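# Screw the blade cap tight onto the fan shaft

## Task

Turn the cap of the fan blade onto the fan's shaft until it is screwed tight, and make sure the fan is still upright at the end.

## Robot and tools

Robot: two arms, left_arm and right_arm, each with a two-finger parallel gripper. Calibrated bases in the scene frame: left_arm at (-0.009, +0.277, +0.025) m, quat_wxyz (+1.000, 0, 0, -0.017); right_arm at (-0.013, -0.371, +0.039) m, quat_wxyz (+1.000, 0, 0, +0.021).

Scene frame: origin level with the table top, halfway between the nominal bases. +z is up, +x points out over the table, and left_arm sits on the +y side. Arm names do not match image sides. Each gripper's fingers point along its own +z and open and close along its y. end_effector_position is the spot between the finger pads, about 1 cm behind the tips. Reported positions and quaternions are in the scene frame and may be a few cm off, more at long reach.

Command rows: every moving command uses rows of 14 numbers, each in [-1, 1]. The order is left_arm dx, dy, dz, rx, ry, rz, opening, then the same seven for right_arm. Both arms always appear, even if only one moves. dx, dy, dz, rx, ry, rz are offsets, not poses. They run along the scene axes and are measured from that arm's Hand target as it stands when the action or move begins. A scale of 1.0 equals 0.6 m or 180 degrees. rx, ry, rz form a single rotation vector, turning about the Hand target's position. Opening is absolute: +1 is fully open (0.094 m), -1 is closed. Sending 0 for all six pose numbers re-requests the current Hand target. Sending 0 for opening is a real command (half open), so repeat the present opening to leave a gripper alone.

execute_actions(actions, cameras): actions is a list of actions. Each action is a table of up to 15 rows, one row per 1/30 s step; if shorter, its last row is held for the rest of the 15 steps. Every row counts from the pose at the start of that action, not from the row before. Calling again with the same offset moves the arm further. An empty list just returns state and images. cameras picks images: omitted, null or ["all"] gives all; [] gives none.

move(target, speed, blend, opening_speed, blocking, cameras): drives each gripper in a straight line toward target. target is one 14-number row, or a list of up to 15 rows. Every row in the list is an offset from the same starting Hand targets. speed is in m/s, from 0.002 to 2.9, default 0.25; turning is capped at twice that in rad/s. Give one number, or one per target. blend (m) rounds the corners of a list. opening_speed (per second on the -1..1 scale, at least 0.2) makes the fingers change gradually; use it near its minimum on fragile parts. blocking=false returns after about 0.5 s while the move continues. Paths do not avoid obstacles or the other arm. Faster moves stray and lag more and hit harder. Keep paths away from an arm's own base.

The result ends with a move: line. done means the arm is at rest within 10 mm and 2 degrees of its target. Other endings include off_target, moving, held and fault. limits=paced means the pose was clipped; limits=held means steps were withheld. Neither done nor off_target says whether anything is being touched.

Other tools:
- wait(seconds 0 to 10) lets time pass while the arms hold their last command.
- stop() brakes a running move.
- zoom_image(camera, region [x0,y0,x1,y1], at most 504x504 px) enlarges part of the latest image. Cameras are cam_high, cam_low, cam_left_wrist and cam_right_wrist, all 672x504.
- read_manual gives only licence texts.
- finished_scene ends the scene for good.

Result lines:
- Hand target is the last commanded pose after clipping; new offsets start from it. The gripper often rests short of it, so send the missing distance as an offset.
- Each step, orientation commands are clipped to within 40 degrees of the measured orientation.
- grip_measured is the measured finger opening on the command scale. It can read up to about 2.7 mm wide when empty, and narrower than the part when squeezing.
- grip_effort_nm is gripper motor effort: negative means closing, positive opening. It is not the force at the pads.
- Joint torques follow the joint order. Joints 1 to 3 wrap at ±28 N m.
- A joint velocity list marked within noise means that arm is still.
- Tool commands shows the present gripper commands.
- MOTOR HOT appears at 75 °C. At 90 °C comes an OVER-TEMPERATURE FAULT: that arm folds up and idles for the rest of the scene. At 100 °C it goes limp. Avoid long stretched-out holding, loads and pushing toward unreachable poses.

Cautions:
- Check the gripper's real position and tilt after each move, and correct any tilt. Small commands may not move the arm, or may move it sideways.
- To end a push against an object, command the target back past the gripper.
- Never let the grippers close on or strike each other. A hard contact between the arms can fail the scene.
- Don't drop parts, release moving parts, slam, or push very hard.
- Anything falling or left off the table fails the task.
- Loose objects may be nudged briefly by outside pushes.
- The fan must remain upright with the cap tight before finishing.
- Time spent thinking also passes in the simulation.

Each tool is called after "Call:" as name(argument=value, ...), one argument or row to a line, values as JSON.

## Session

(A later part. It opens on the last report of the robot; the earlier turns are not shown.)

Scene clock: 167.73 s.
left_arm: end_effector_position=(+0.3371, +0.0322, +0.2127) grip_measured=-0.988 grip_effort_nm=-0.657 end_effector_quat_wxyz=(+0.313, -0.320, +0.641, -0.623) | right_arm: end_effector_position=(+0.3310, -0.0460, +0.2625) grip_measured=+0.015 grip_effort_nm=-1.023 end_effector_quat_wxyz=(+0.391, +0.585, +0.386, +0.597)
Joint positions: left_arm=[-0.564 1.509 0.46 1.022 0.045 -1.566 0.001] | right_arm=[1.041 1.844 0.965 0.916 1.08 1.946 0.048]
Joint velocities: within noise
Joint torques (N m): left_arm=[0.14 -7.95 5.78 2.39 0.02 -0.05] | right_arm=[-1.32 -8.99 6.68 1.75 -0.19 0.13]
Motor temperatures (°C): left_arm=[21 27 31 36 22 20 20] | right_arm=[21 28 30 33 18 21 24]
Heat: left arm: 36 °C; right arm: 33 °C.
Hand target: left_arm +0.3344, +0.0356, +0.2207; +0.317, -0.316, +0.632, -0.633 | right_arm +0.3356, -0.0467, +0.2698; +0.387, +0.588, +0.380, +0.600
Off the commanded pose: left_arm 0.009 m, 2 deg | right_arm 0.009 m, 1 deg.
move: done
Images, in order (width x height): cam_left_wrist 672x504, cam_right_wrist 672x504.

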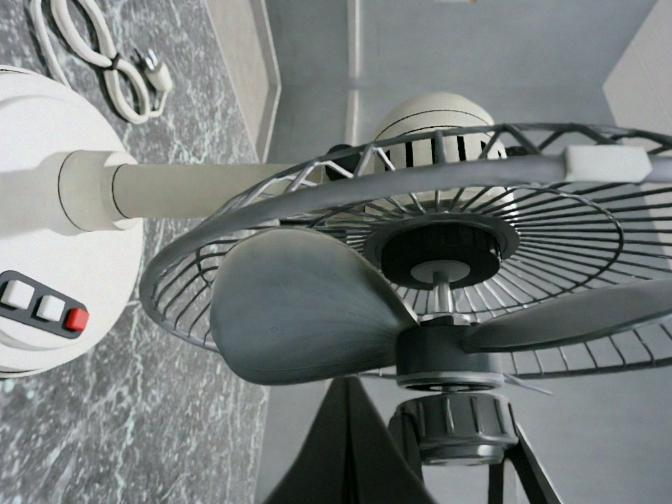

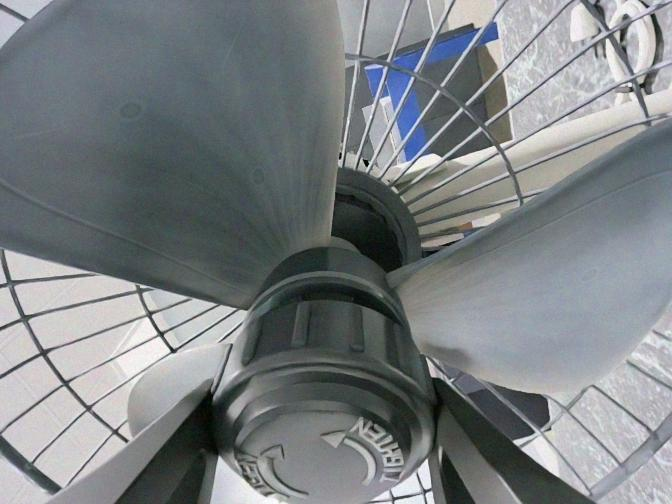

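Call:
move(
  target=[0,0,0,0,0,0,-1, -0.035,0,0,0,0,0,-0.1],
  speed=0.05,
  cameras=["cam_left_wrist","cam_right_wrist","cam_high"],
)

Call:
zoom_image(
  camera="cam_left_wrist",
  region=[340, 310, 560, 504],
)

Scene clock: 169.90 s.
left_arm: end_effector_position=(+0.3371, +0.0322, +0.2127) grip_measured=-0.988 grip_effort_nm=-0.657 end_effector_quat_wxyz=(+0.313, -0.320, +0.641, -0.623) | right_arm: end_effector_position=(+0.3196, -0.0421, +0.2571) grip_measured=+0.015 grip_effort_nm=-1.028 end_effector_quat_wxyz=(+0.393, +0.585, +0.393, +0.591)
Joint positions: left_arm=[-0.564 1.509 0.46 1.022 0.045 -1.566 0.001] | right_arm=[1.073 1.843 0.952 0.908 1.109 1.947 0.048]
Joint velocities: within noise
Joint torques (N m): left_arm=[0.24 -7.83 5.71 2.42 0.02 -0.09] | right_arm=[0.31 -11.45 4.38 2.01 0.01 0.07]
Motor temperatures (°C): left_arm=[21 27 31 36 22 20 21] | right_arm=[21 28 30 33 18 21 24]
Heat: left arm: 36 °C; right arm: 33 °C.
Hand target: left_arm +0.3344, +0.0356, +0.2207; +0.317, -0.316, +0.632, -0.632 | right_arm +0.3147, -0.0468, +0.2697; +0.387, +0.588, +0.380, +0.600
Off the commanded pose: left_arm 0.009 m, 2 deg | right_arm 0.014 m, 2 deg.
move: off_target (right_arm)
Images, in order (width x height): cam_high 672x504, cam_left_wrist 672x504, cam_right_wrist 672x504.

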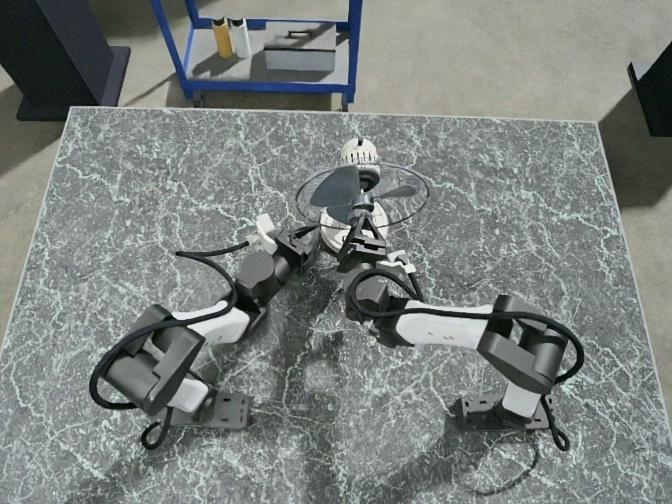

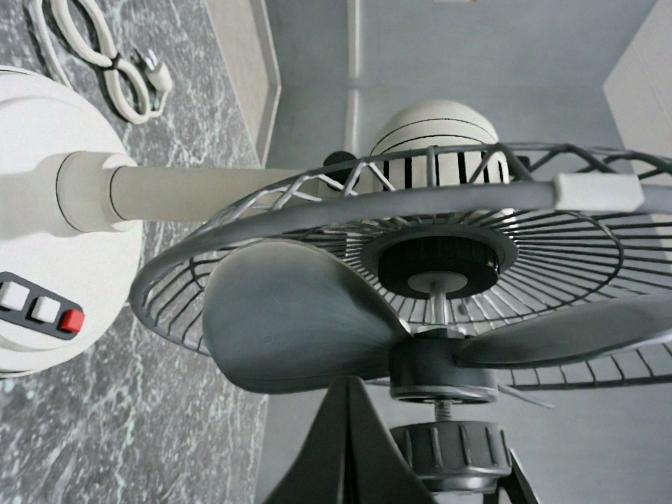

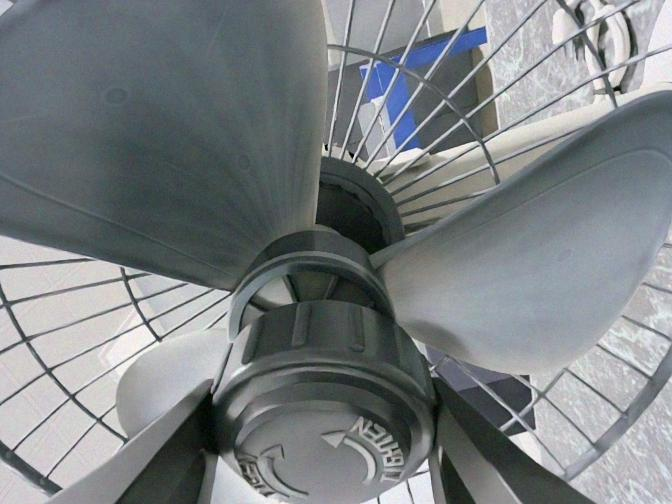

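Scaled by 2.291 from the camera's 672x504 image, which has a finer 960x720 frame.

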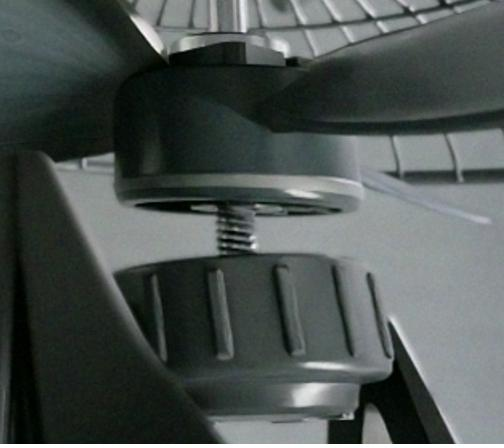

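Call:
zoom_image(
  camera="cam_left_wrist",
  region=[370, 370, 520, 450],
)

Call:
zoom_image(
  camera="cam_right_wrist",
  region=[180, 220, 460, 504],
)

Scaled by 3.360 from the camera's 672x504 image, which has a finer 960x720 frame.

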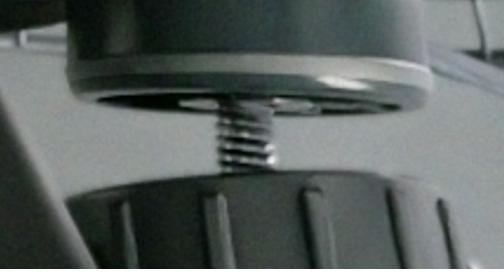

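Scaled by 1.775 from the camera's 672x504 image, which has a finer 960x720 frame.

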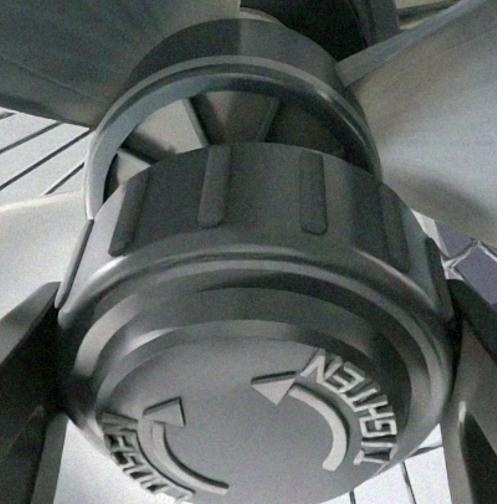

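Call:
move(
  target=[0.0367,0.05,0,0,0,0,-1, 0,0,0,0,0,0,-0.1],
  speed=0.12,
  cameras=["cam_left_wrist","cam_right_wrist"],
)

Call:
zoom_image(
  camera="cam_left_wrist",
  region=[360, 350, 540, 480],
)

Scene clock: 173.63 s.
left_arm: end_effector_position=(+0.3561, +0.0650, +0.2128) grip_measured=-0.988 grip_effort_nm=-0.657 end_effector_quat_wxyz=(+0.313, -0.322, +0.640, -0.624) | right_arm: end_effector_position=(+0.3195, -0.0419, +0.2571) grip_measured=+0.015 grip_effort_nm=-1.023 end_effector_quat_wxyz=(+0.393, +0.584, +0.393, +0.591)
Joint positions: left_arm=[-0.414 1.509 0.46 1.022 0.192 -1.566 0.001] | right_arm=[1.074 1.843 0.952 0.908 1.109 1.947 0.048]
Joint velocities: within noise
Joint torques (N m): left_arm=[0.24 -6.32 7.21 2.4 0.04 -0.01] | right_arm=[0.43 -11.34 4.33 1.98 0 0.06]
Motor temperatures (°C): left_arm=[21 27 30 37 22 20 21] | right_arm=[21 29 29 33 18 21 24]
Heat: left arm: 37 °C; right arm: 33 °C.
Hand target: left_arm +0.3565, +0.0656, +0.2207; +0.317, -0.316, +0.632, -0.632 | right_arm +0.3146, -0.0467, +0.2697; +0.387, +0.588, +0.380, +0.600
Off the commanded pose: left_arm 0.008 m, 2 deg | right_arm 0.014 m, 2 deg.
move: off_target (right_arm)
Images, in order (width x height): cam_left_wrist 672x504, cam_right_wrist 672x504.

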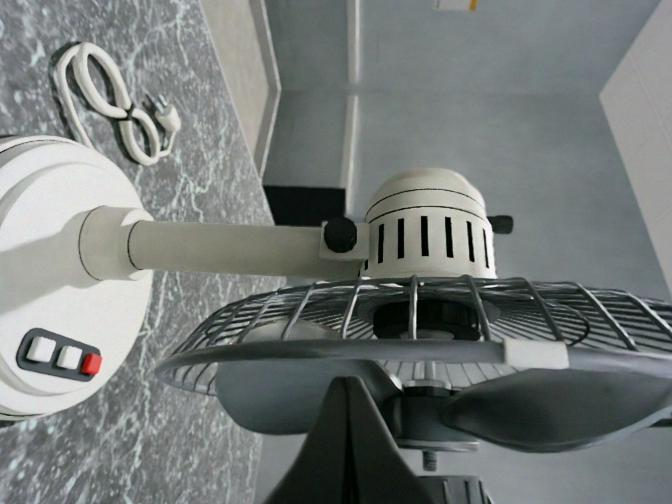

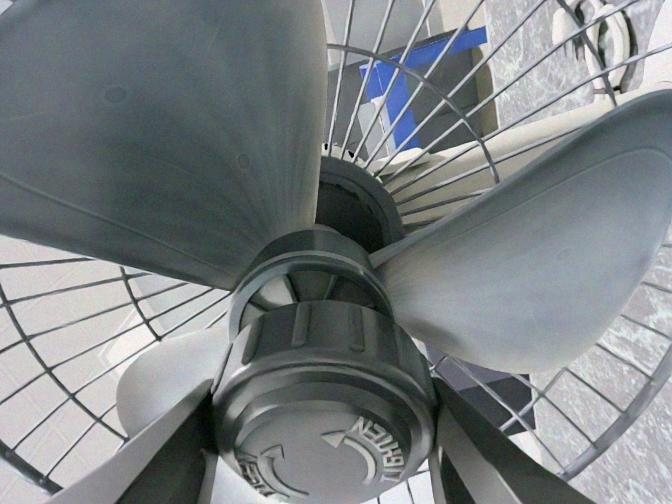

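Scaled by 2.800 from the camera's 672x504 image, which has a finer 960x720 frame.

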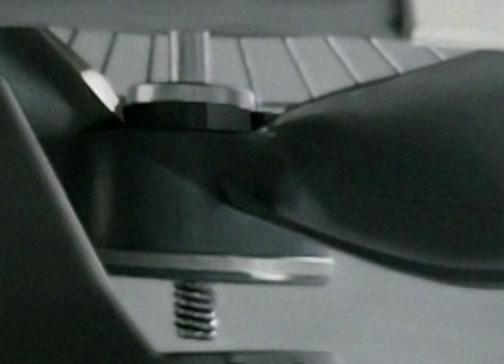

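Call:
move(
  target=[
    [0,0,0,0,0,0,-1, -0.12,-0.03,0,0,0,0,-0.1],
    [0,0,0,0,0,0,-1, -0.1633,-0.3615,-0.2328,-0.3026,0.4374,0.2964,-0.1],
  ],
  speed=[0.15,0.25],
  blend=0.03,
)

Scene clock: 179.23 s.
left_arm: end_effector_position=(+0.3559, +0.0648, +0.2128) grip_measured=-0.988 grip_effort_nm=-0.657 end_effector_quat_wxyz=(+0.313, -0.321, +0.640, -0.624) | right_arm: end_effector_position=(+0.2148, -0.2624, +0.1253) grip_measured=+0.015 grip_effort_nm=-1.023 end_effector_quat_wxyz=(+0.004, +0.384, +0.924, +0.005)
Joint positions: left_arm=[-0.414 1.509 0.46 1.022 0.193 -1.566 0.001] | right_arm=[0.402 1.5 1.081 -1.138 -0.002 1.231 0.048]
Joint velocities: within noise
Joint torques (N m): left_arm=[0.16 -6.39 7.32 2.4 0.01 -0.05] | right_arm=[-0.72 -3.9 7.42 -0.03 -0.08 0.05]
Motor temperatures (°C): left_arm=[21 27 30 37 22 20 21] | right_arm=[21 28 29 32 18 21 24]
Heat: left arm: 37 °C; right arm: 32 °C.
Hand target: left_arm +0.3565, +0.0656, +0.2207; +0.317, -0.316, +0.632, -0.632 | right_arm +0.2167, -0.2636, +0.1301; +0.001, +0.383, +0.924, +0.001
Off the commanded pose: left_arm 0.008 m, 2 deg | right_arm 0.005 m, 1 deg.
move: done

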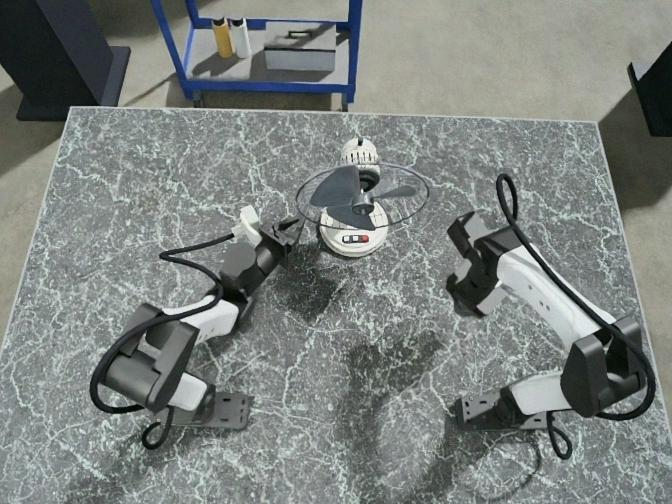

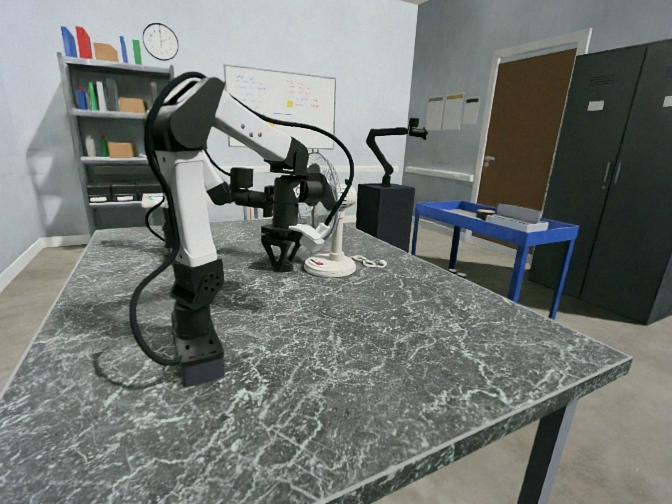

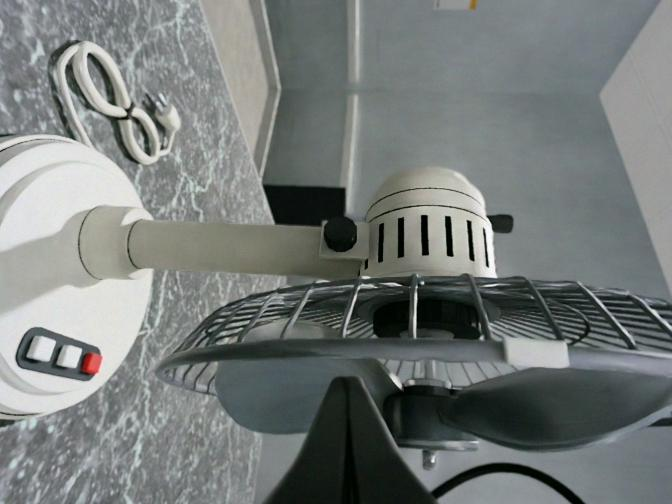

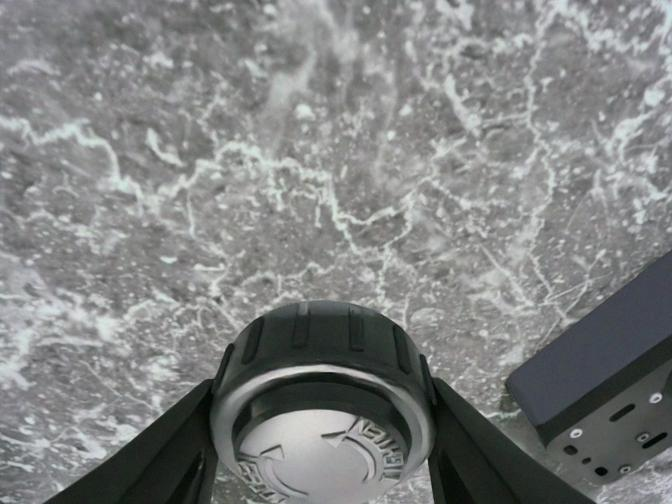

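Call:
move(
  target=[
    [0,0,0,0,0,0,-1, 0,0,-0.15,0,0,0,-0.1],
    [0,0,0,0,0,0,-1, 0,0,-0.1733,0,0,0,-0.1],
  ],
  speed=[0.15,0.03],
  cameras=["cam_right_wrist"],
)

Scene clock: 181.10 s.
left_arm: end_effector_position=(+0.3559, +0.0648, +0.2128) grip_measured=-0.988 grip_effort_nm=-0.657 end_effector_quat_wxyz=(+0.313, -0.321, +0.640, -0.624) | right_arm: end_effector_position=(+0.2210, -0.2595, +0.0309) grip_measured=+0.015 grip_effort_nm=-1.028 end_effector_quat_wxyz=(+0.008, +0.383, +0.924, +0.010)
Joint positions: left_arm=[-0.414 1.509 0.46 1.022 0.193 -1.566 0.001] | right_arm=[0.402 1.658 0.834 -0.721 -0.002 1.23 0.048]
Joint velocities: within noise
Joint torques (N m): left_arm=[0.09 -6.39 7.35 2.39 0.03 -0.09] | right_arm=[-0.81 -4.63 3.78 0.28 -0.07 -0.04]
Motor temperatures (°C): left_arm=[21 27 30 38 22 20 21] | right_arm=[21 28 29 32 18 21 24]
Heat: left arm: 38 °C; right arm: 32 °C.
Hand target: left_arm +0.3565, +0.0657, +0.2207; +0.317, -0.316, +0.632, -0.632 | right_arm +0.2166, -0.2636, +0.0260; +0.000, +0.383, +0.924, +0.001
Off the commanded pose: left_arm 0.008 m, 2 deg | right_arm 0.008 m, 1 deg.
move: done
Images, in order (width x height): cam_right_wrist 672x504.

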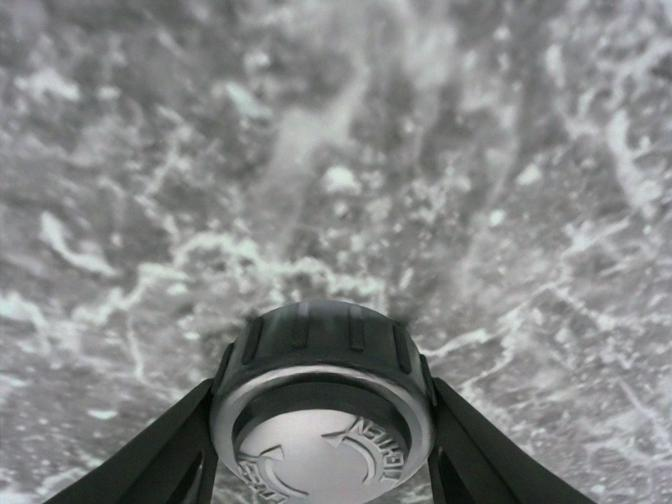

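Call:
move(
  target=[
    [0,0,0,0,0,0,-1, 0,0,-0.01,-0.004,0.0075,0,-0.1],
    [0,0,0,0,0,0,-1, 0,0,-0.0275,-0.004,0.0075,0,-0.1],
  ],
  speed=[0.05,0.02],
  cameras=["cam_right_wrist"],
)

Scene clock: 182.40 s.
left_arm: end_effector_position=(+0.3559, +0.0648, +0.2128) grip_measured=-0.988 grip_effort_nm=-0.652 end_effector_quat_wxyz=(+0.313, -0.321, +0.640, -0.624) | right_arm: end_effector_position=(+0.2193, -0.2603, +0.0180) grip_measured=+0.015 grip_effort_nm=-1.028 end_effector_quat_wxyz=(-0.003, +0.383, +0.924, -0.002)
Joint positions: left_arm=[-0.414 1.509 0.46 1.022 0.193 -1.566 0.001] | right_arm=[0.402 1.712 0.834 -0.7 -0.002 1.23 0.048]
Joint velocities: within noise
Joint torques (N m): left_arm=[0.21 -6.27 7.3 2.42 0.04 -0.04] | right_arm=[-0.76 -3.81 2.92 0.48 -0.07 -0.01]
Motor temperatures (°C): left_arm=[21 27 30 38 22 20 21] | right_arm=[21 28 29 31 18 21 24]
Heat: left arm: 38 °C; right arm: 31 °C.
Hand target: left_arm +0.3565, +0.0657, +0.2207; +0.317, -0.316, +0.632, -0.632 | right_arm +0.2166, -0.2636, +0.0095; -0.008, +0.383, +0.924, -0.010
Off the commanded pose: left_arm 0.008 m, 2 deg | right_arm 0.010 m, 1 deg.
move: done
Images, in order (width x height): cam_right_wrist 672x504.

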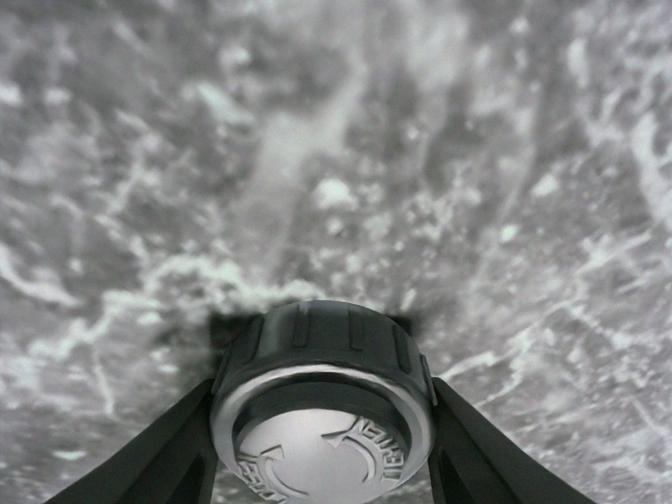

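Call:
move(
  target=[0,0,0,0,0,0,-1, 0,0,-0.015,0,0,0,-0.1],
  speed=[0.02],
  cameras=["cam_right_wrist"],
)

Call:
zoom_image(
  camera="cam_right_wrist",
  region=[180, 260, 460, 504],
)

Scene clock: 183.33 s.
left_arm: end_effector_position=(+0.3559, +0.0648, +0.2128) grip_measured=-0.988 grip_effort_nm=-0.657 end_effector_quat_wxyz=(+0.313, -0.321, +0.640, -0.624) | right_arm: end_effector_position=(+0.2191, -0.2604, +0.0171) grip_measured=+0.015 grip_effort_nm=-1.028 end_effector_quat_wxyz=(-0.004, +0.383, +0.924, -0.003)
Joint positions: left_arm=[-0.414 1.509 0.46 1.022 0.193 -1.566 0.001] | right_arm=[0.402 1.715 0.832 -0.698 -0.002 1.23 0.048]
Joint velocities: within noise
Joint torques (N m): left_arm=[0.2 -6.34 7.19 2.4 0.04 -0.05] | right_arm=[-0.66 -2.21 1.83 0.88 -0.08 0.01]
Motor temperatures (°C): left_arm=[21 27 30 38 22 20 21] | right_arm=[21 28 29 31 18 21 24]
Heat: left arm: 38 °C; right arm: 31 °C.
Hand target: left_arm +0.3565, +0.0657, +0.2207; +0.317, -0.316, +0.632, -0.632 | right_arm +0.2167, -0.2636, +0.0006; -0.008, +0.383, +0.924, -0.009
Off the commanded pose: left_arm 0.008 m, 2 deg | right_arm 0.017 m, 1 deg.
move: off_target (right_arm)
Images, in order (width x height): cam_right_wrist 672x504.

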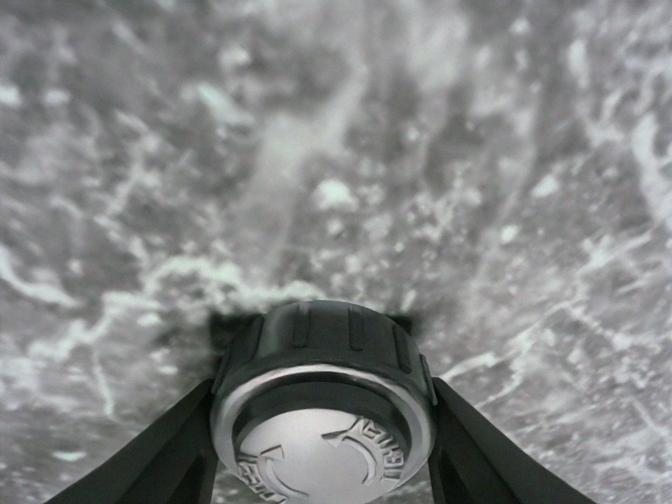

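Scaled by 1.800 from the camera's 672x504 image, which has a finer 960x720 frame.

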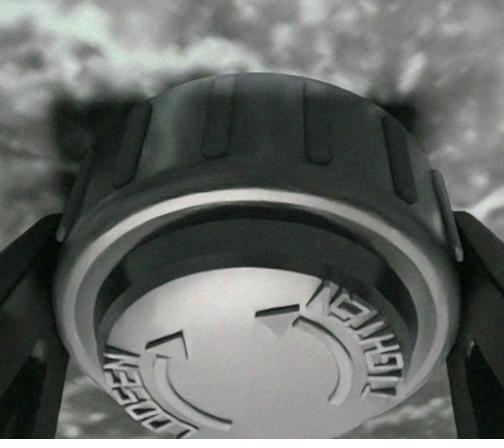

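Call:
move(
  target=[0,0,0,0,0,0,-1, 0,0,0.0183,0,0,0,-0.1],
  speed=[0.03],
  cameras=[],
)

Call:
move(
  target=[0,0,0,0,0,0,-1, 0,0,0,0,0,0,0.35],
  opening_speed=1.0,
  cameras=["cam_right_wrist"],
)

Call:
zoom_image(
  camera="cam_right_wrist",
  region=[180, 260, 460, 504],
)

Scene clock: 184.23 s.
left_arm: end_effector_position=(+0.3559, +0.0648, +0.2128) grip_measured=-0.988 grip_effort_nm=-0.657 end_effector_quat_wxyz=(+0.313, -0.321, +0.640, -0.624) | right_arm: end_effector_position=(+0.2188, -0.2606, +0.0171) grip_measured=+0.015 grip_effort_nm=-1.023 end_effector_quat_wxyz=(-0.004, +0.383, +0.924, -0.004)
Joint positions: left_arm=[-0.414 1.509 0.46 1.022 0.193 -1.566 0.001] | right_arm=[0.402 1.715 0.832 -0.699 -0.002 1.229 0.048]
Joint velocities: within noise
Joint torques (N m): left_arm=[0.23 -6.22 7.27 2.41 0.04 -0.08] | right_arm=[-0.91 -4.49 3.47 0.38 -0.07 -0.01]
Motor temperatures (°C): left_arm=[21 27 30 38 22 20 21] | right_arm=[21 28 29 31 18 21 24]
Heat: left arm: 38 °C; right arm: 31 °C.
Hand target: left_arm +0.3565, +0.0657, +0.2207; +0.317, -0.316, +0.632, -0.632 | right_arm +0.2168, -0.2636, +0.0115; -0.008, +0.383, +0.924, -0.009
Off the commanded pose: left_arm 0.008 m, 2 deg | right_arm 0.007 m, 1 deg.
move: done
No camera images: "cameras" was empty.

Scene clock: 184.93 s.
left_arm: end_effector_position=(+0.3559, +0.0648, +0.2128) grip_measured=-0.988 grip_effort_nm=-0.652 end_effector_quat_wxyz=(+0.313, -0.321, +0.640, -0.624) | right_arm: end_effector_position=(+0.2213, -0.2594, +0.0162) grip_measured=+0.348 grip_effort_nm=0.100 end_effector_quat_wxyz=(-0.001, +0.383, +0.924, +0.000)
Joint positions: left_arm=[-0.414 1.509 0.46 1.022 0.193 -1.566 0.001] | right_arm=[0.402 1.719 0.832 -0.686 -0.002 1.229 0.063]
Joint velocities: within noise
Joint torques (N m): left_arm=[0.1 -6.3 7.32 2.4 0.02 -0.09] | right_arm=[-0.68 -4.83 3.34 0.25 -0.06 0.04]
Motor temperatures (°C): left_arm=[21 27 30 38 22 20 21] | right_arm=[21 27 29 31 18 21 24]
Heat: left arm: 38 °C; right arm: 31 °C.
Hand target: left_arm +0.3565, +0.0657, +0.2207; +0.317, -0.316, +0.632, -0.632 | right_arm +0.2168, -0.2636, +0.0116; -0.008, +0.383, +0.924, -0.009
Off the commanded pose: left_arm 0.008 m, 2 deg | right_arm 0.008 m, 1 deg.
move: done
Images, in order (width x height): cam_right_wrist 672x504.

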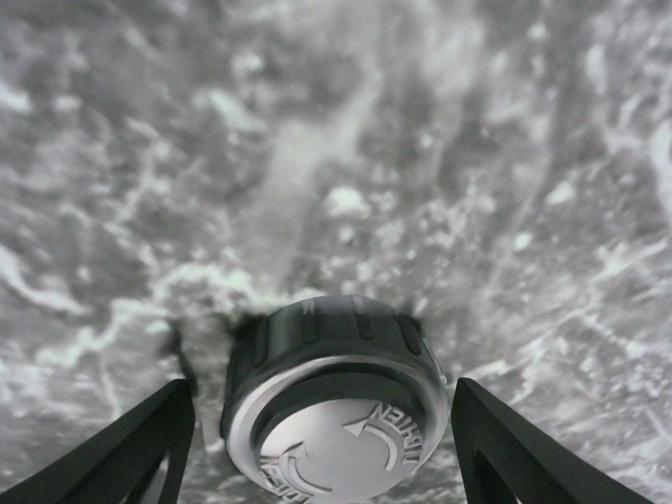

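Scaled by 1.800 from the camera's 672x504 image, which has a finer 960x720 frame.

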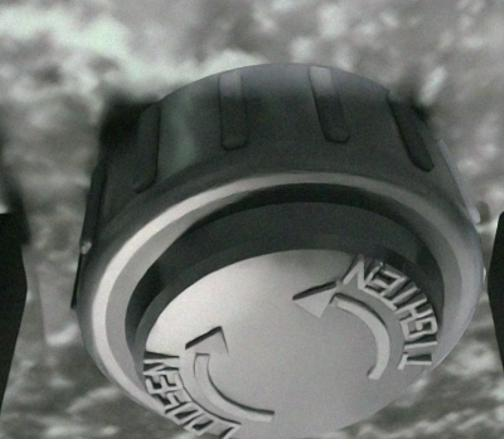

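Call:
move(
  target=[0,0,0,0,0,0,-1, 0,0,-0.0085,0,0,0,0.35],
  speed=[0.03],
  cameras=["cam_right_wrist"],
)

Scene clock: 185.83 s.
left_arm: end_effector_position=(+0.3559, +0.0648, +0.2128) grip_measured=-0.988 grip_effort_nm=-0.652 end_effector_quat_wxyz=(+0.313, -0.321, +0.640, -0.624) | right_arm: end_effector_position=(+0.2218, -0.2591, +0.0129) grip_measured=+0.348 grip_effort_nm=0.100 end_effector_quat_wxyz=(-0.001, +0.383, +0.924, +0.001)
Joint positions: left_arm=[-0.414 1.509 0.46 1.022 0.193 -1.566 0.001] | right_arm=[0.402 1.728 0.827 -0.669 -0.002 1.229 0.063]
Joint velocities: within noise
Joint torques (N m): left_arm=[0.21 -6.37 7.23 2.37 0.07 -0.07] | right_arm=[-0.76 -4.57 3.22 0.32 -0.04 0.02]
Motor temperatures (°C): left_arm=[21 27 30 38 22 20 21] | right_arm=[21 27 29 31 18 21 24]
Heat: left arm: 38 °C; right arm: 31 °C.
Hand target: left_arm +0.3565, +0.0657, +0.2207; +0.317, -0.316, +0.632, -0.632 | right_arm +0.2168, -0.2636, +0.0065; -0.008, +0.383, +0.924, -0.009
Off the commanded pose: left_arm 0.008 m, 2 deg | right_arm 0.009 m, 1 deg.
move: done
Images, in order (width x height): cam_right_wrist 672x504.

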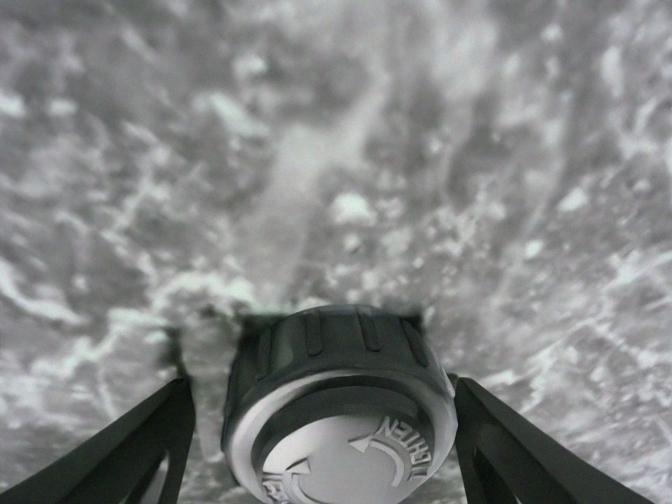

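Call:
move(
  target=[0,0,0,0,0,0,-1, 0,0,-0.003,0,0,0,-0.05],
  opening_speed=0.4,
  cameras=["cam_right_wrist"],
)

Scene clock: 187.17 s.
left_arm: end_effector_position=(+0.3559, +0.0648, +0.2128) grip_measured=-0.988 grip_effort_nm=-0.657 end_effector_quat_wxyz=(+0.312, -0.321, +0.641, -0.624) | right_arm: end_effector_position=(+0.2255, -0.2573, +0.0123) grip_measured=+0.028 grip_effort_nm=-1.004 end_effector_quat_wxyz=(+0.005, +0.383, +0.924, +0.007)
Joint positions: left_arm=[-0.414 1.509 0.46 1.022 0.194 -1.566 0.001] | right_arm=[0.402 1.73 0.827 -0.651 -0.002 1.229 0.048]
Joint velocities: within noise
Joint torques (N m): left_arm=[0.17 -6.27 7.34 2.39 0.06 -0.09] | right_arm=[-0.8 -4.36 3.04 0.22 -0.05 0.01]
Motor temperatures (°C): left_arm=[21 27 30 38 22 20 21] | right_arm=[21 27 29 30 18 21 24]
Heat: left arm: 38 °C; right arm: 30 °C.
Hand target: left_arm +0.3565, +0.0656, +0.2207; +0.317, -0.316, +0.632, -0.632 | right_arm +0.2168, -0.2636, +0.0047; -0.008, +0.383, +0.924, -0.009
Off the commanded pose: left_arm 0.008 m, 2 deg | right_arm 0.013 m, 2 deg.
move: off_target (right_arm)
Images, in order (width x height): cam_right_wrist 672x504.

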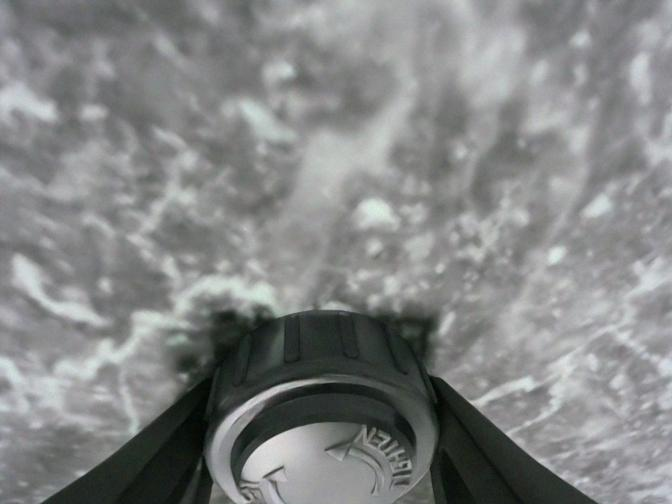

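Call:
move(
  target=[
    [0,0,0,0,0,0,-1, 0,0,0,0,0,0,0.3],
    [0,0,0,0,0,0,-1, 0,0,0,0,0,0.5,0.3],
  ],
  opening_speed=1.0,
  speed=[0.1,0.6],
  cameras=["cam_right_wrist"],
)

Scene clock: 190.43 s.
left_arm: end_effector_position=(+0.3559, +0.0648, +0.2128) grip_measured=-0.988 grip_effort_nm=-0.657 end_effector_quat_wxyz=(+0.312, -0.321, +0.641, -0.624) | right_arm: end_effector_position=(+0.2405, -0.2547, +0.0114) grip_measured=+0.298 grip_effort_nm=0.110 end_effector_quat_wxyz=(+0.041, -0.370, +0.928, -0.008)
Joint positions: left_arm=[-0.414 1.509 0.46 1.022 0.194 -1.566 0.001] | right_arm=[0.402 1.73 0.818 -0.578 0.021 -0.317 0.061]
Joint velocities: within noise
Joint torques (N m): left_arm=[0.12 -6.37 7.32 2.41 0.03 -0.07] | right_arm=[0.66 -6.08 1.95 -0.04 -0.11 -0.04]
Motor temperatures (°C): left_arm=[21 27 30 39 22 20 21] | right_arm=[21 27 28 30 18 21 24]
Heat: left arm: 39 °C; right arm: 30 °C.
Hand target: left_arm +0.3565, +0.0656, +0.2207; +0.317, -0.316, +0.632, -0.632 | right_arm +0.2167, -0.2636, +0.0047; +0.001, -0.382, +0.924, -0.012
Off the commanded pose: left_arm 0.008 m, 2 deg | right_arm 0.026 m, 5 deg.
move: off_target (right_arm)
Images, in order (width x height): cam_right_wrist 672x504.

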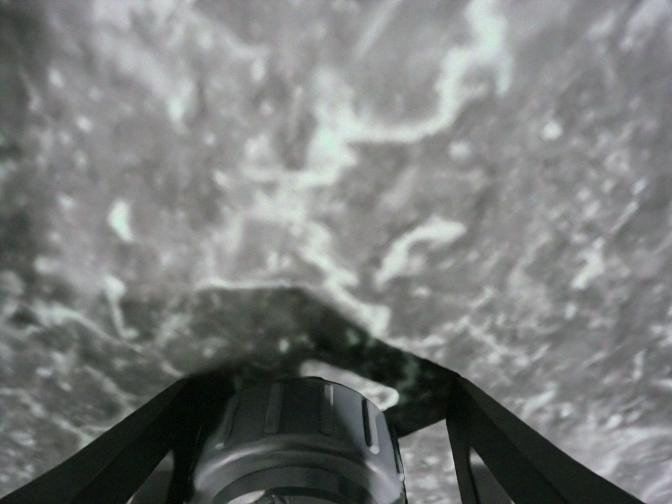

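Call:
move(
  target=[0,0,0,0,0,0,-1, 0.0097,0.0043,0.075,0.0035,0.0099,0,0.3],
  speed=0.12,
  cameras=["cam_right_wrist"],
)

Scene clock: 192.10 s.
left_arm: end_effector_position=(+0.3559, +0.0648, +0.2128) grip_measured=-0.988 grip_effort_nm=-0.657 end_effector_quat_wxyz=(+0.312, -0.321, +0.641, -0.624) | right_arm: end_effector_position=(+0.2195, -0.2632, +0.0394) grip_measured=+0.298 grip_effort_nm=0.100 end_effector_quat_wxyz=(-0.019, -0.381, +0.924, -0.008)
Joint positions: left_arm=[-0.414 1.509 0.46 1.022 0.194 -1.566 0.001] | right_arm=[0.402 1.685 0.903 -0.828 0.014 -0.338 0.061]
Joint velocities: within noise
Joint torques (N m): left_arm=[0.23 -6.32 7.2 2.41 0.03 -0.08] | right_arm=[-0.75 -7.82 6.26 -0.08 -0.28 -0.07]
Motor temperatures (°C): left_arm=[21 27 30 39 22 20 21] | right_arm=[21 27 28 29 18 21 23]
Heat: left arm: 39 °C; right arm: 29 °C.
Hand target: left_arm +0.3565, +0.0656, +0.2207; +0.317, -0.316, +0.632, -0.632 | right_arm +0.2224, -0.2610, +0.0496; -0.012, -0.383, +0.924, -0.001
Off the commanded pose: left_arm 0.008 m, 2 deg | right_arm 0.011 m, 1 deg.
move: off_target (right_arm)
Images, in order (width x height): cam_right_wrist 672x504.

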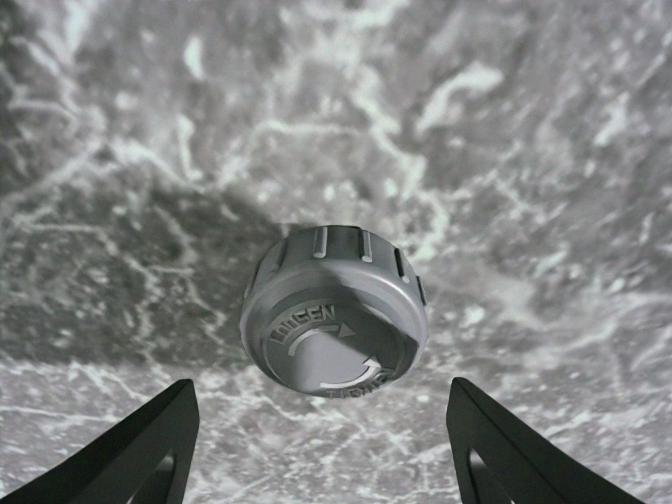

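Call:
move(
  target=[
    [0,0,0,0,0,0,-1, 0.0027,0,-0.04,0,0,0,0.3],
    [0,0,0,0,0,0,-1, 0.0027,0,-0.0768,0,0,0,0.3],
  ],
  speed=[0.08,0.04],
  cameras=["cam_right_wrist"],
)

Scene clock: 193.83 s.
left_arm: end_effector_position=(+0.3559, +0.0648, +0.2128) grip_measured=-0.988 grip_effort_nm=-0.667 end_effector_quat_wxyz=(+0.312, -0.321, +0.641, -0.624) | right_arm: end_effector_position=(+0.2267, -0.2597, +0.0105) grip_measured=+0.298 grip_effort_nm=0.100 end_effector_quat_wxyz=(-0.006, -0.382, +0.924, -0.007)
Joint positions: left_arm=[-0.414 1.509 0.46 1.022 0.194 -1.566 0.001] | right_arm=[0.402 1.758 0.852 -0.676 0.013 -0.34 0.061]
Joint velocities: within noise
Joint torques (N m): left_arm=[0.1 -6.28 7.2 2.41 0.05 -0.07] | right_arm=[-1.02 -4.72 3.11 0.54 -0.26 -0.02]
Motor temperatures (°C): left_arm=[21 27 30 39 22 20 21] | right_arm=[21 27 28 29 18 21 23]
Heat: left arm: 39 °C; right arm: 29 °C.
Hand target: left_arm +0.3565, +0.0656, +0.2207; +0.317, -0.316, +0.632, -0.632 | right_arm +0.2241, -0.2611, +0.0036; -0.011, -0.382, +0.924, -0.001
Off the commanded pose: left_arm 0.008 m, 2 deg | right_arm 0.008 m, 1 deg.
move: done
Images, in order (width x height): cam_right_wrist 672x504.

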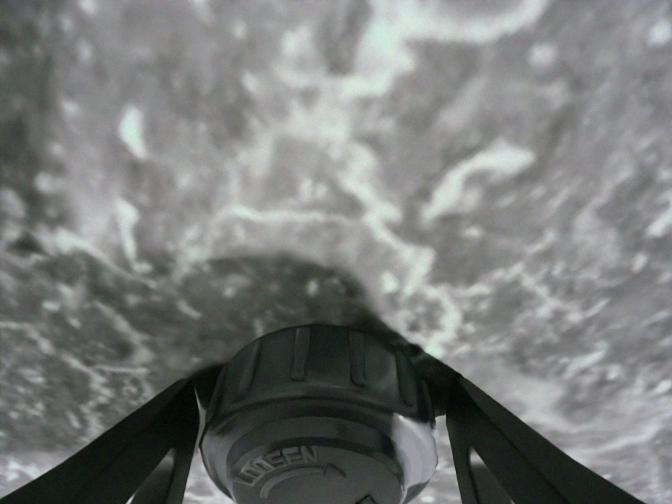

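Call:
move(
  target=[0,0,0,0,0,0,-1, 0,0,0,0.004,-0.0015,0,0.3],
  speed=[0.04],
  cameras=[],
)

Call:
move(
  target=[0,0,0,0,0,0,-1, 0,0,0,0,0,0,-0.08],
  opening_speed=0.4,
  cameras=["cam_right_wrist"],
)

Scene clock: 194.80 s.
left_arm: end_effector_position=(+0.3559, +0.0648, +0.2128) grip_measured=-0.988 grip_effort_nm=-0.667 end_effector_quat_wxyz=(+0.312, -0.321, +0.641, -0.624) | right_arm: end_effector_position=(+0.2272, -0.2608, +0.0103) grip_measured=+0.298 grip_effort_nm=0.105 end_effector_quat_wxyz=(-0.005, -0.381, +0.925, -0.007)
Joint positions: left_arm=[-0.414 1.509 0.46 1.022 0.194 -1.566 0.001] | right_arm=[0.398 1.758 0.851 -0.675 0.013 -0.342 0.061]
Joint velocities: within noise
Joint torques (N m): left_arm=[0.14 -6.22 7.3 2.37 0.07 -0.05] | right_arm=[-1.14 -5.37 2.44 0.66 -0.34 -0.04]
Motor temperatures (°C): left_arm=[21 27 30 39 22 20 21] | right_arm=[21 27 28 29 18 21 23]
Heat: left arm: 39 °C; right arm: 29 °C.
Hand target: left_arm +0.3565, +0.0657, +0.2207; +0.317, -0.316, +0.632, -0.632 | right_arm +0.2242, -0.2610, +0.0036; -0.007, -0.383, +0.924, +0.004
Off the commanded pose: left_arm 0.008 m, 2 deg | right_arm 0.007 m, 1 deg.
move: done
No camera images: "cameras" was empty.

Scene clock: 195.97 s.
left_arm: end_effector_position=(+0.3559, +0.0648, +0.2128) grip_measured=-0.988 grip_effort_nm=-0.652 end_effector_quat_wxyz=(+0.312, -0.321, +0.641, -0.624) | right_arm: end_effector_position=(+0.2304, -0.2625, +0.0103) grip_measured=+0.025 grip_effort_nm=-1.018 end_effector_quat_wxyz=(-0.001, -0.378, +0.926, -0.010)
Joint positions: left_arm=[-0.414 1.509 0.46 1.022 0.194 -1.566 0.001] | right_arm=[0.391 1.758 0.851 -0.666 0.02 -0.343 0.048]
Joint velocities: within noise
Joint torques (N m): left_arm=[0.17 -6.37 7.13 2.39 0.02 -0.1] | right_arm=[-0.47 -5.29 2.56 0.58 -0.39 -0.08]
Motor temperatures (°C): left_arm=[21 27 30 39 22 20 21] | right_arm=[21 27 28 29 18 21 23]
Heat: left arm: 39 °C; right arm: 29 °C.
Hand target: left_arm +0.3565, +0.0657, +0.2207; +0.317, -0.316, +0.632, -0.632 | right_arm +0.2242, -0.2610, +0.0036; -0.007, -0.382, +0.924, +0.004
Off the commanded pose: left_arm 0.008 m, 2 deg | right_arm 0.009 m, 2 deg.
move: done
Images, in order (width x height): cam_right_wrist 672x504.

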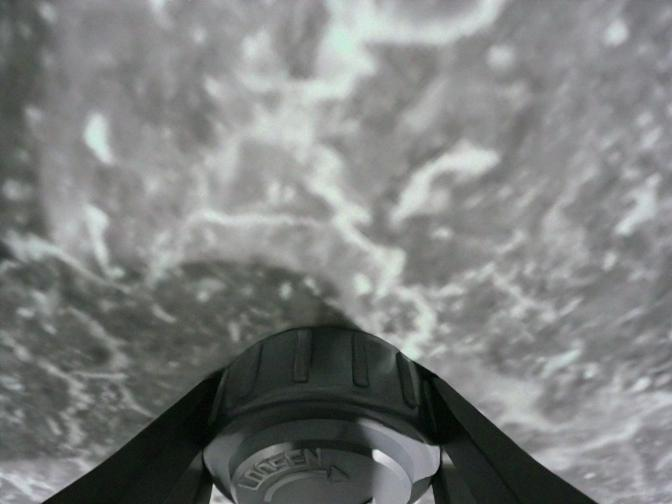

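Call:
move(
  target=[
    [0,0,0,0,0,0,-1, 0.006,-0.0048,0,0,0,0,-0.08],
    [0,0,0,0,0,0,-1, 0.006,-0.0048,0.0,0,0,0,0.3],
  ],
  opening_speed=1.0,
  speed=[0.03,0.1],
  cameras=[],
)

Call:
move(
  target=[0,0,0,0,0,0,-1, 0,0,0.075,0,0,0,0.3],
  speed=[0.1],
  cameras=["cam_right_wrist"],
)

Scene clock: 198.10 s.
left_arm: end_effector_position=(+0.3559, +0.0648, +0.2128) grip_measured=-0.988 grip_effort_nm=-0.657 end_effector_quat_wxyz=(+0.312, -0.321, +0.641, -0.624) | right_arm: end_effector_position=(+0.2276, -0.2618, +0.0103) grip_measured=+0.298 grip_effort_nm=0.139 end_effector_quat_wxyz=(-0.006, -0.381, +0.925, +0.002)
Joint positions: left_arm=[-0.414 1.509 0.46 1.022 0.194 -1.566 0.001] | right_arm=[0.381 1.758 0.851 -0.675 -0.005 -0.359 0.061]
Joint velocities: within noise
Joint torques (N m): left_arm=[0.01 -6.38 7.38 2.39 0.03 -0.03] | right_arm=[-0.95 -4.75 3.26 0.63 -0.18 -0.08]
Motor temperatures (°C): left_arm=[21 27 29 40 22 20 21] | right_arm=[21 27 28 29 18 21 23]
Heat: left arm: 40 °C; right arm: 29 °C.
Hand target: left_arm +0.3565, +0.0657, +0.2207; +0.317, -0.316, +0.632, -0.632 | right_arm +0.2278, -0.2639, +0.0036; -0.007, -0.382, +0.924, +0.004
Off the commanded pose: left_arm 0.008 m, 2 deg | right_arm 0.007 m, 0 deg.
move: done
No camera images: "cameras" was empty.

Scene clock: 199.30 s.
left_arm: end_effector_position=(+0.3559, +0.0648, +0.2128) grip_measured=-0.988 grip_effort_nm=-0.652 end_effector_quat_wxyz=(+0.312, -0.321, +0.641, -0.624) | right_arm: end_effector_position=(+0.2235, -0.2636, +0.0382) grip_measured=+0.298 grip_effort_nm=0.105 end_effector_quat_wxyz=(-0.015, -0.382, +0.924, +0.002)
Joint positions: left_arm=[-0.414 1.509 0.46 1.022 0.194 -1.566 0.001] | right_arm=[0.381 1.692 0.906 -0.815 -0.006 -0.363 0.061]
Joint velocities: within noise
Joint torques (N m): left_arm=[0.09 -6.42 7.31 2.42 0.04 -0.09] | right_arm=[-0.96 -7.94 6.19 -0.06 -0.15 -0.03]
Motor temperatures (°C): left_arm=[21 27 29 40 22 20 21] | right_arm=[21 27 28 29 18 21 23]
Heat: left arm: 40 °C; right arm: 29 °C.
Hand target: left_arm +0.3565, +0.0657, +0.2207; +0.317, -0.316, +0.632, -0.632 | right_arm +0.2278, -0.2639, +0.0485; -0.007, -0.382, +0.924, +0.004
Off the commanded pose: left_arm 0.008 m, 2 deg | right_arm 0.011 m, 1 deg.
move: off_target (right_arm)
Images, in order (width x height): cam_right_wrist 672x504.

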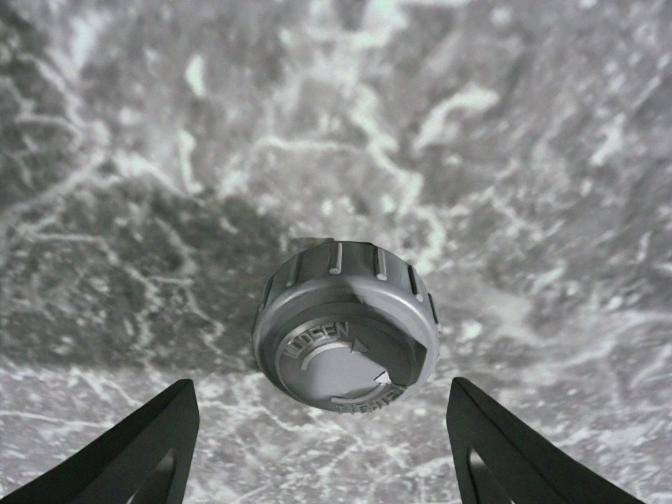

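Call:
move(
  target=[
    [0,0,0,0,0,0,-1, 0.0005,0.0008,-0.045,0,0,0,0.3],
    [0,0,0,0,0,0,-1, 0.0005,0.0008,-0.0692,0,0,0,0.3],
  ],
  speed=[0.08,0.04],
  cameras=["cam_right_wrist"],
)

Scene clock: 201.13 s.
left_arm: end_effector_position=(+0.3559, +0.0648, +0.2128) grip_measured=-0.988 grip_effort_nm=-0.652 end_effector_quat_wxyz=(+0.312, -0.321, +0.641, -0.624) | right_arm: end_effector_position=(+0.2327, -0.2595, +0.0119) grip_measured=+0.298 grip_effort_nm=0.100 end_effector_quat_wxyz=(+0.005, -0.383, +0.924, +0.003)
Joint positions: left_arm=[-0.414 1.509 0.46 1.022 0.194 -1.566 0.001] | right_arm=[0.381 1.756 0.856 -0.662 -0.006 -0.363 0.061]
Joint velocities: within noise
Joint torques (N m): left_arm=[0.1 -6.46 7.19 2.4 0.03 -0.06] | right_arm=[-0.85 -5.23 3.43 0.34 -0.16 -0.02]
Motor temperatures (°C): left_arm=[21 27 29 40 22 20 21] | right_arm=[21 27 28 28 18 21 23]
Heat: left arm: 40 °C; right arm: 28 °C.
Hand target: left_arm +0.3565, +0.0657, +0.2207; +0.317, -0.316, +0.632, -0.632 | right_arm +0.2281, -0.2634, +0.0070; -0.007, -0.382, +0.924, +0.004
Off the commanded pose: left_arm 0.008 m, 2 deg | right_arm 0.008 m, 1 deg.
move: done
Images, in order (width x height): cam_right_wrist 672x504.

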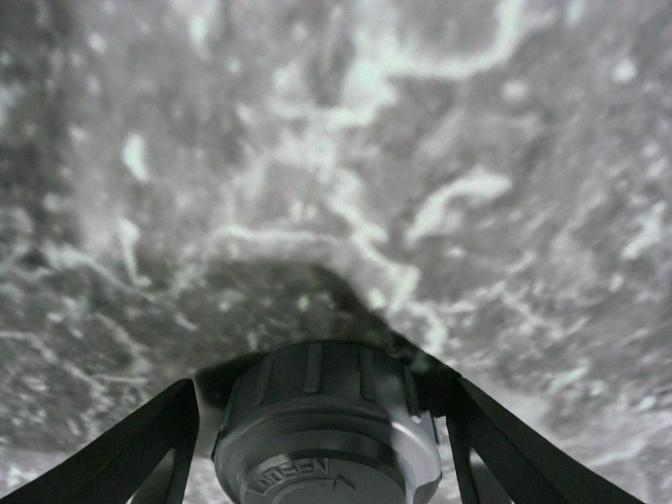

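Call:
move(
  target=[
    [0,0,0,0,0,0,-1, -0.0025,-0.0057,0.05,0,0,0,0.3],
    [0,0,0,0,0,0,-1, -0.0025,-0.0057,0.008,0,0,0,0.3],
    [0,0,0,0,0,0,-1, -0.0025,-0.0057,0.001,0,0,0,0.3],
  ],
  speed=[0.08,0.06,0.04],
  cameras=["cam_right_wrist"],
)

Scene clock: 203.07 s.
left_arm: end_effector_position=(+0.3559, +0.0648, +0.2128) grip_measured=-0.988 grip_effort_nm=-0.657 end_effector_quat_wxyz=(+0.312, -0.321, +0.641, -0.624) | right_arm: end_effector_position=(+0.2309, -0.2630, +0.0124) grip_measured=+0.298 grip_effort_nm=0.100 end_effector_quat_wxyz=(+0.004, -0.382, +0.924, +0.003)
Joint positions: left_arm=[-0.414 1.509 0.46 1.022 0.194 -1.566 0.001] | right_arm=[0.372 1.745 0.845 -0.662 -0.006 -0.371 0.061]
Joint velocities: within noise
Joint torques (N m): left_arm=[0.18 -6.42 7.21 2.4 0.05 -0.03] | right_arm=[-0.95 -5.07 3.36 0.33 -0.13 -0.03]
Motor temperatures (°C): left_arm=[21 27 29 40 22 20 21] | right_arm=[21 27 28 28 18 21 23]
Heat: left arm: 40 °C; right arm: 28 °C.
Hand target: left_arm +0.3565, +0.0657, +0.2207; +0.317, -0.316, +0.632, -0.632 | right_arm +0.2265, -0.2668, +0.0077; -0.007, -0.383, +0.924, +0.004
Off the commanded pose: left_arm 0.008 m, 2 deg | right_arm 0.007 m, 1 deg.
move: done
Images, in order (width x height): cam_right_wrist 672x504.

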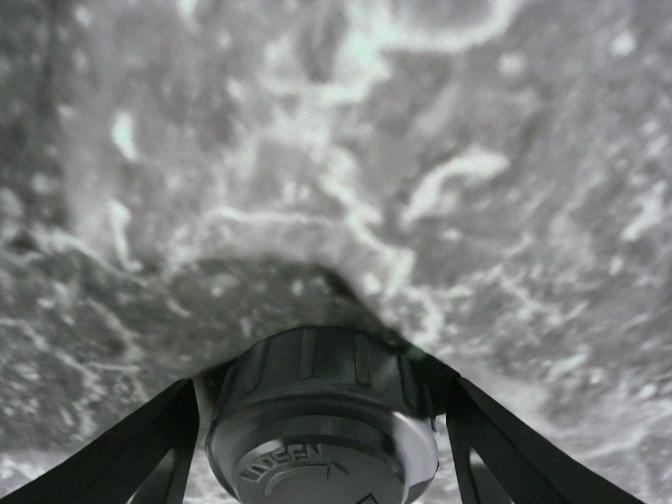

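Call:
move(
  target=[0,0,0,0,0,0,-1, 0,0,0,0,0,0,-0.08],
  opening_speed=0.3,
  cameras=["cam_right_wrist"],
)

Scene clock: 204.67 s.
left_arm: end_effector_position=(+0.3559, +0.0648, +0.2128) grip_measured=-0.988 grip_effort_nm=-0.657 end_effector_quat_wxyz=(+0.312, -0.321, +0.641, -0.624) | right_arm: end_effector_position=(+0.2311, -0.2629, +0.0124) grip_measured=+0.023 grip_effort_nm=-1.028 end_effector_quat_wxyz=(+0.005, -0.382, +0.924, +0.003)
Joint positions: left_arm=[-0.414 1.509 0.46 1.022 0.194 -1.566 0.001] | right_arm=[0.372 1.745 0.845 -0.662 -0.006 -0.371 0.048]
Joint velocities: within noise
Joint torques (N m): left_arm=[0.12 -6.37 7.24 2.39 0.04 -0.06] | right_arm=[-0.94 -5.11 3.6 0.34 -0.18 -0.04]
Motor temperatures (°C): left_arm=[21 27 29 40 22 20 21] | right_arm=[21 26 28 28 18 21 23]
Heat: left arm: 40 °C; right arm: 28 °C.
Hand target: left_arm +0.3565, +0.0657, +0.2207; +0.317, -0.316, +0.632, -0.632 | right_arm +0.2265, -0.2668, +0.0077; -0.007, -0.383, +0.924, +0.004
Off the commanded pose: left_arm 0.008 m, 2 deg | right_arm 0.008 m, 1 deg.
move: done
Images, in order (width x height): cam_right_wrist 672x504.

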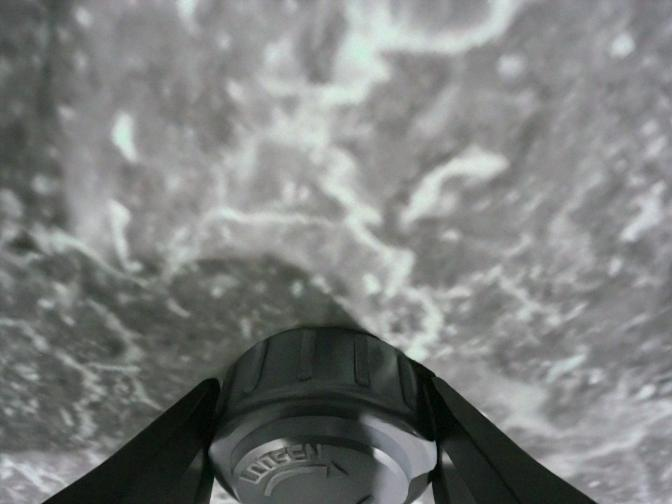

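Call:
zoom_image(
  camera="cam_right_wrist",
  region=[180, 260, 460, 504],
)

Scaled by 1.800 from the camera's 672x504 image, which has a finer 960x720 frame.

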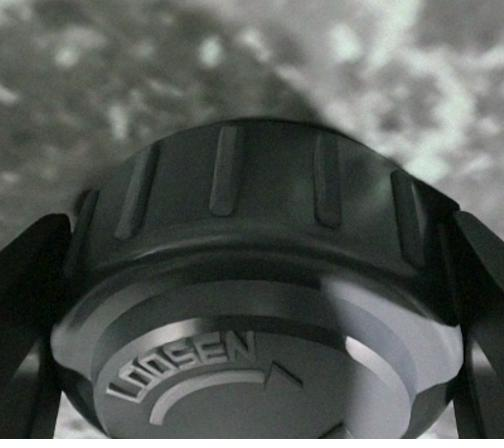

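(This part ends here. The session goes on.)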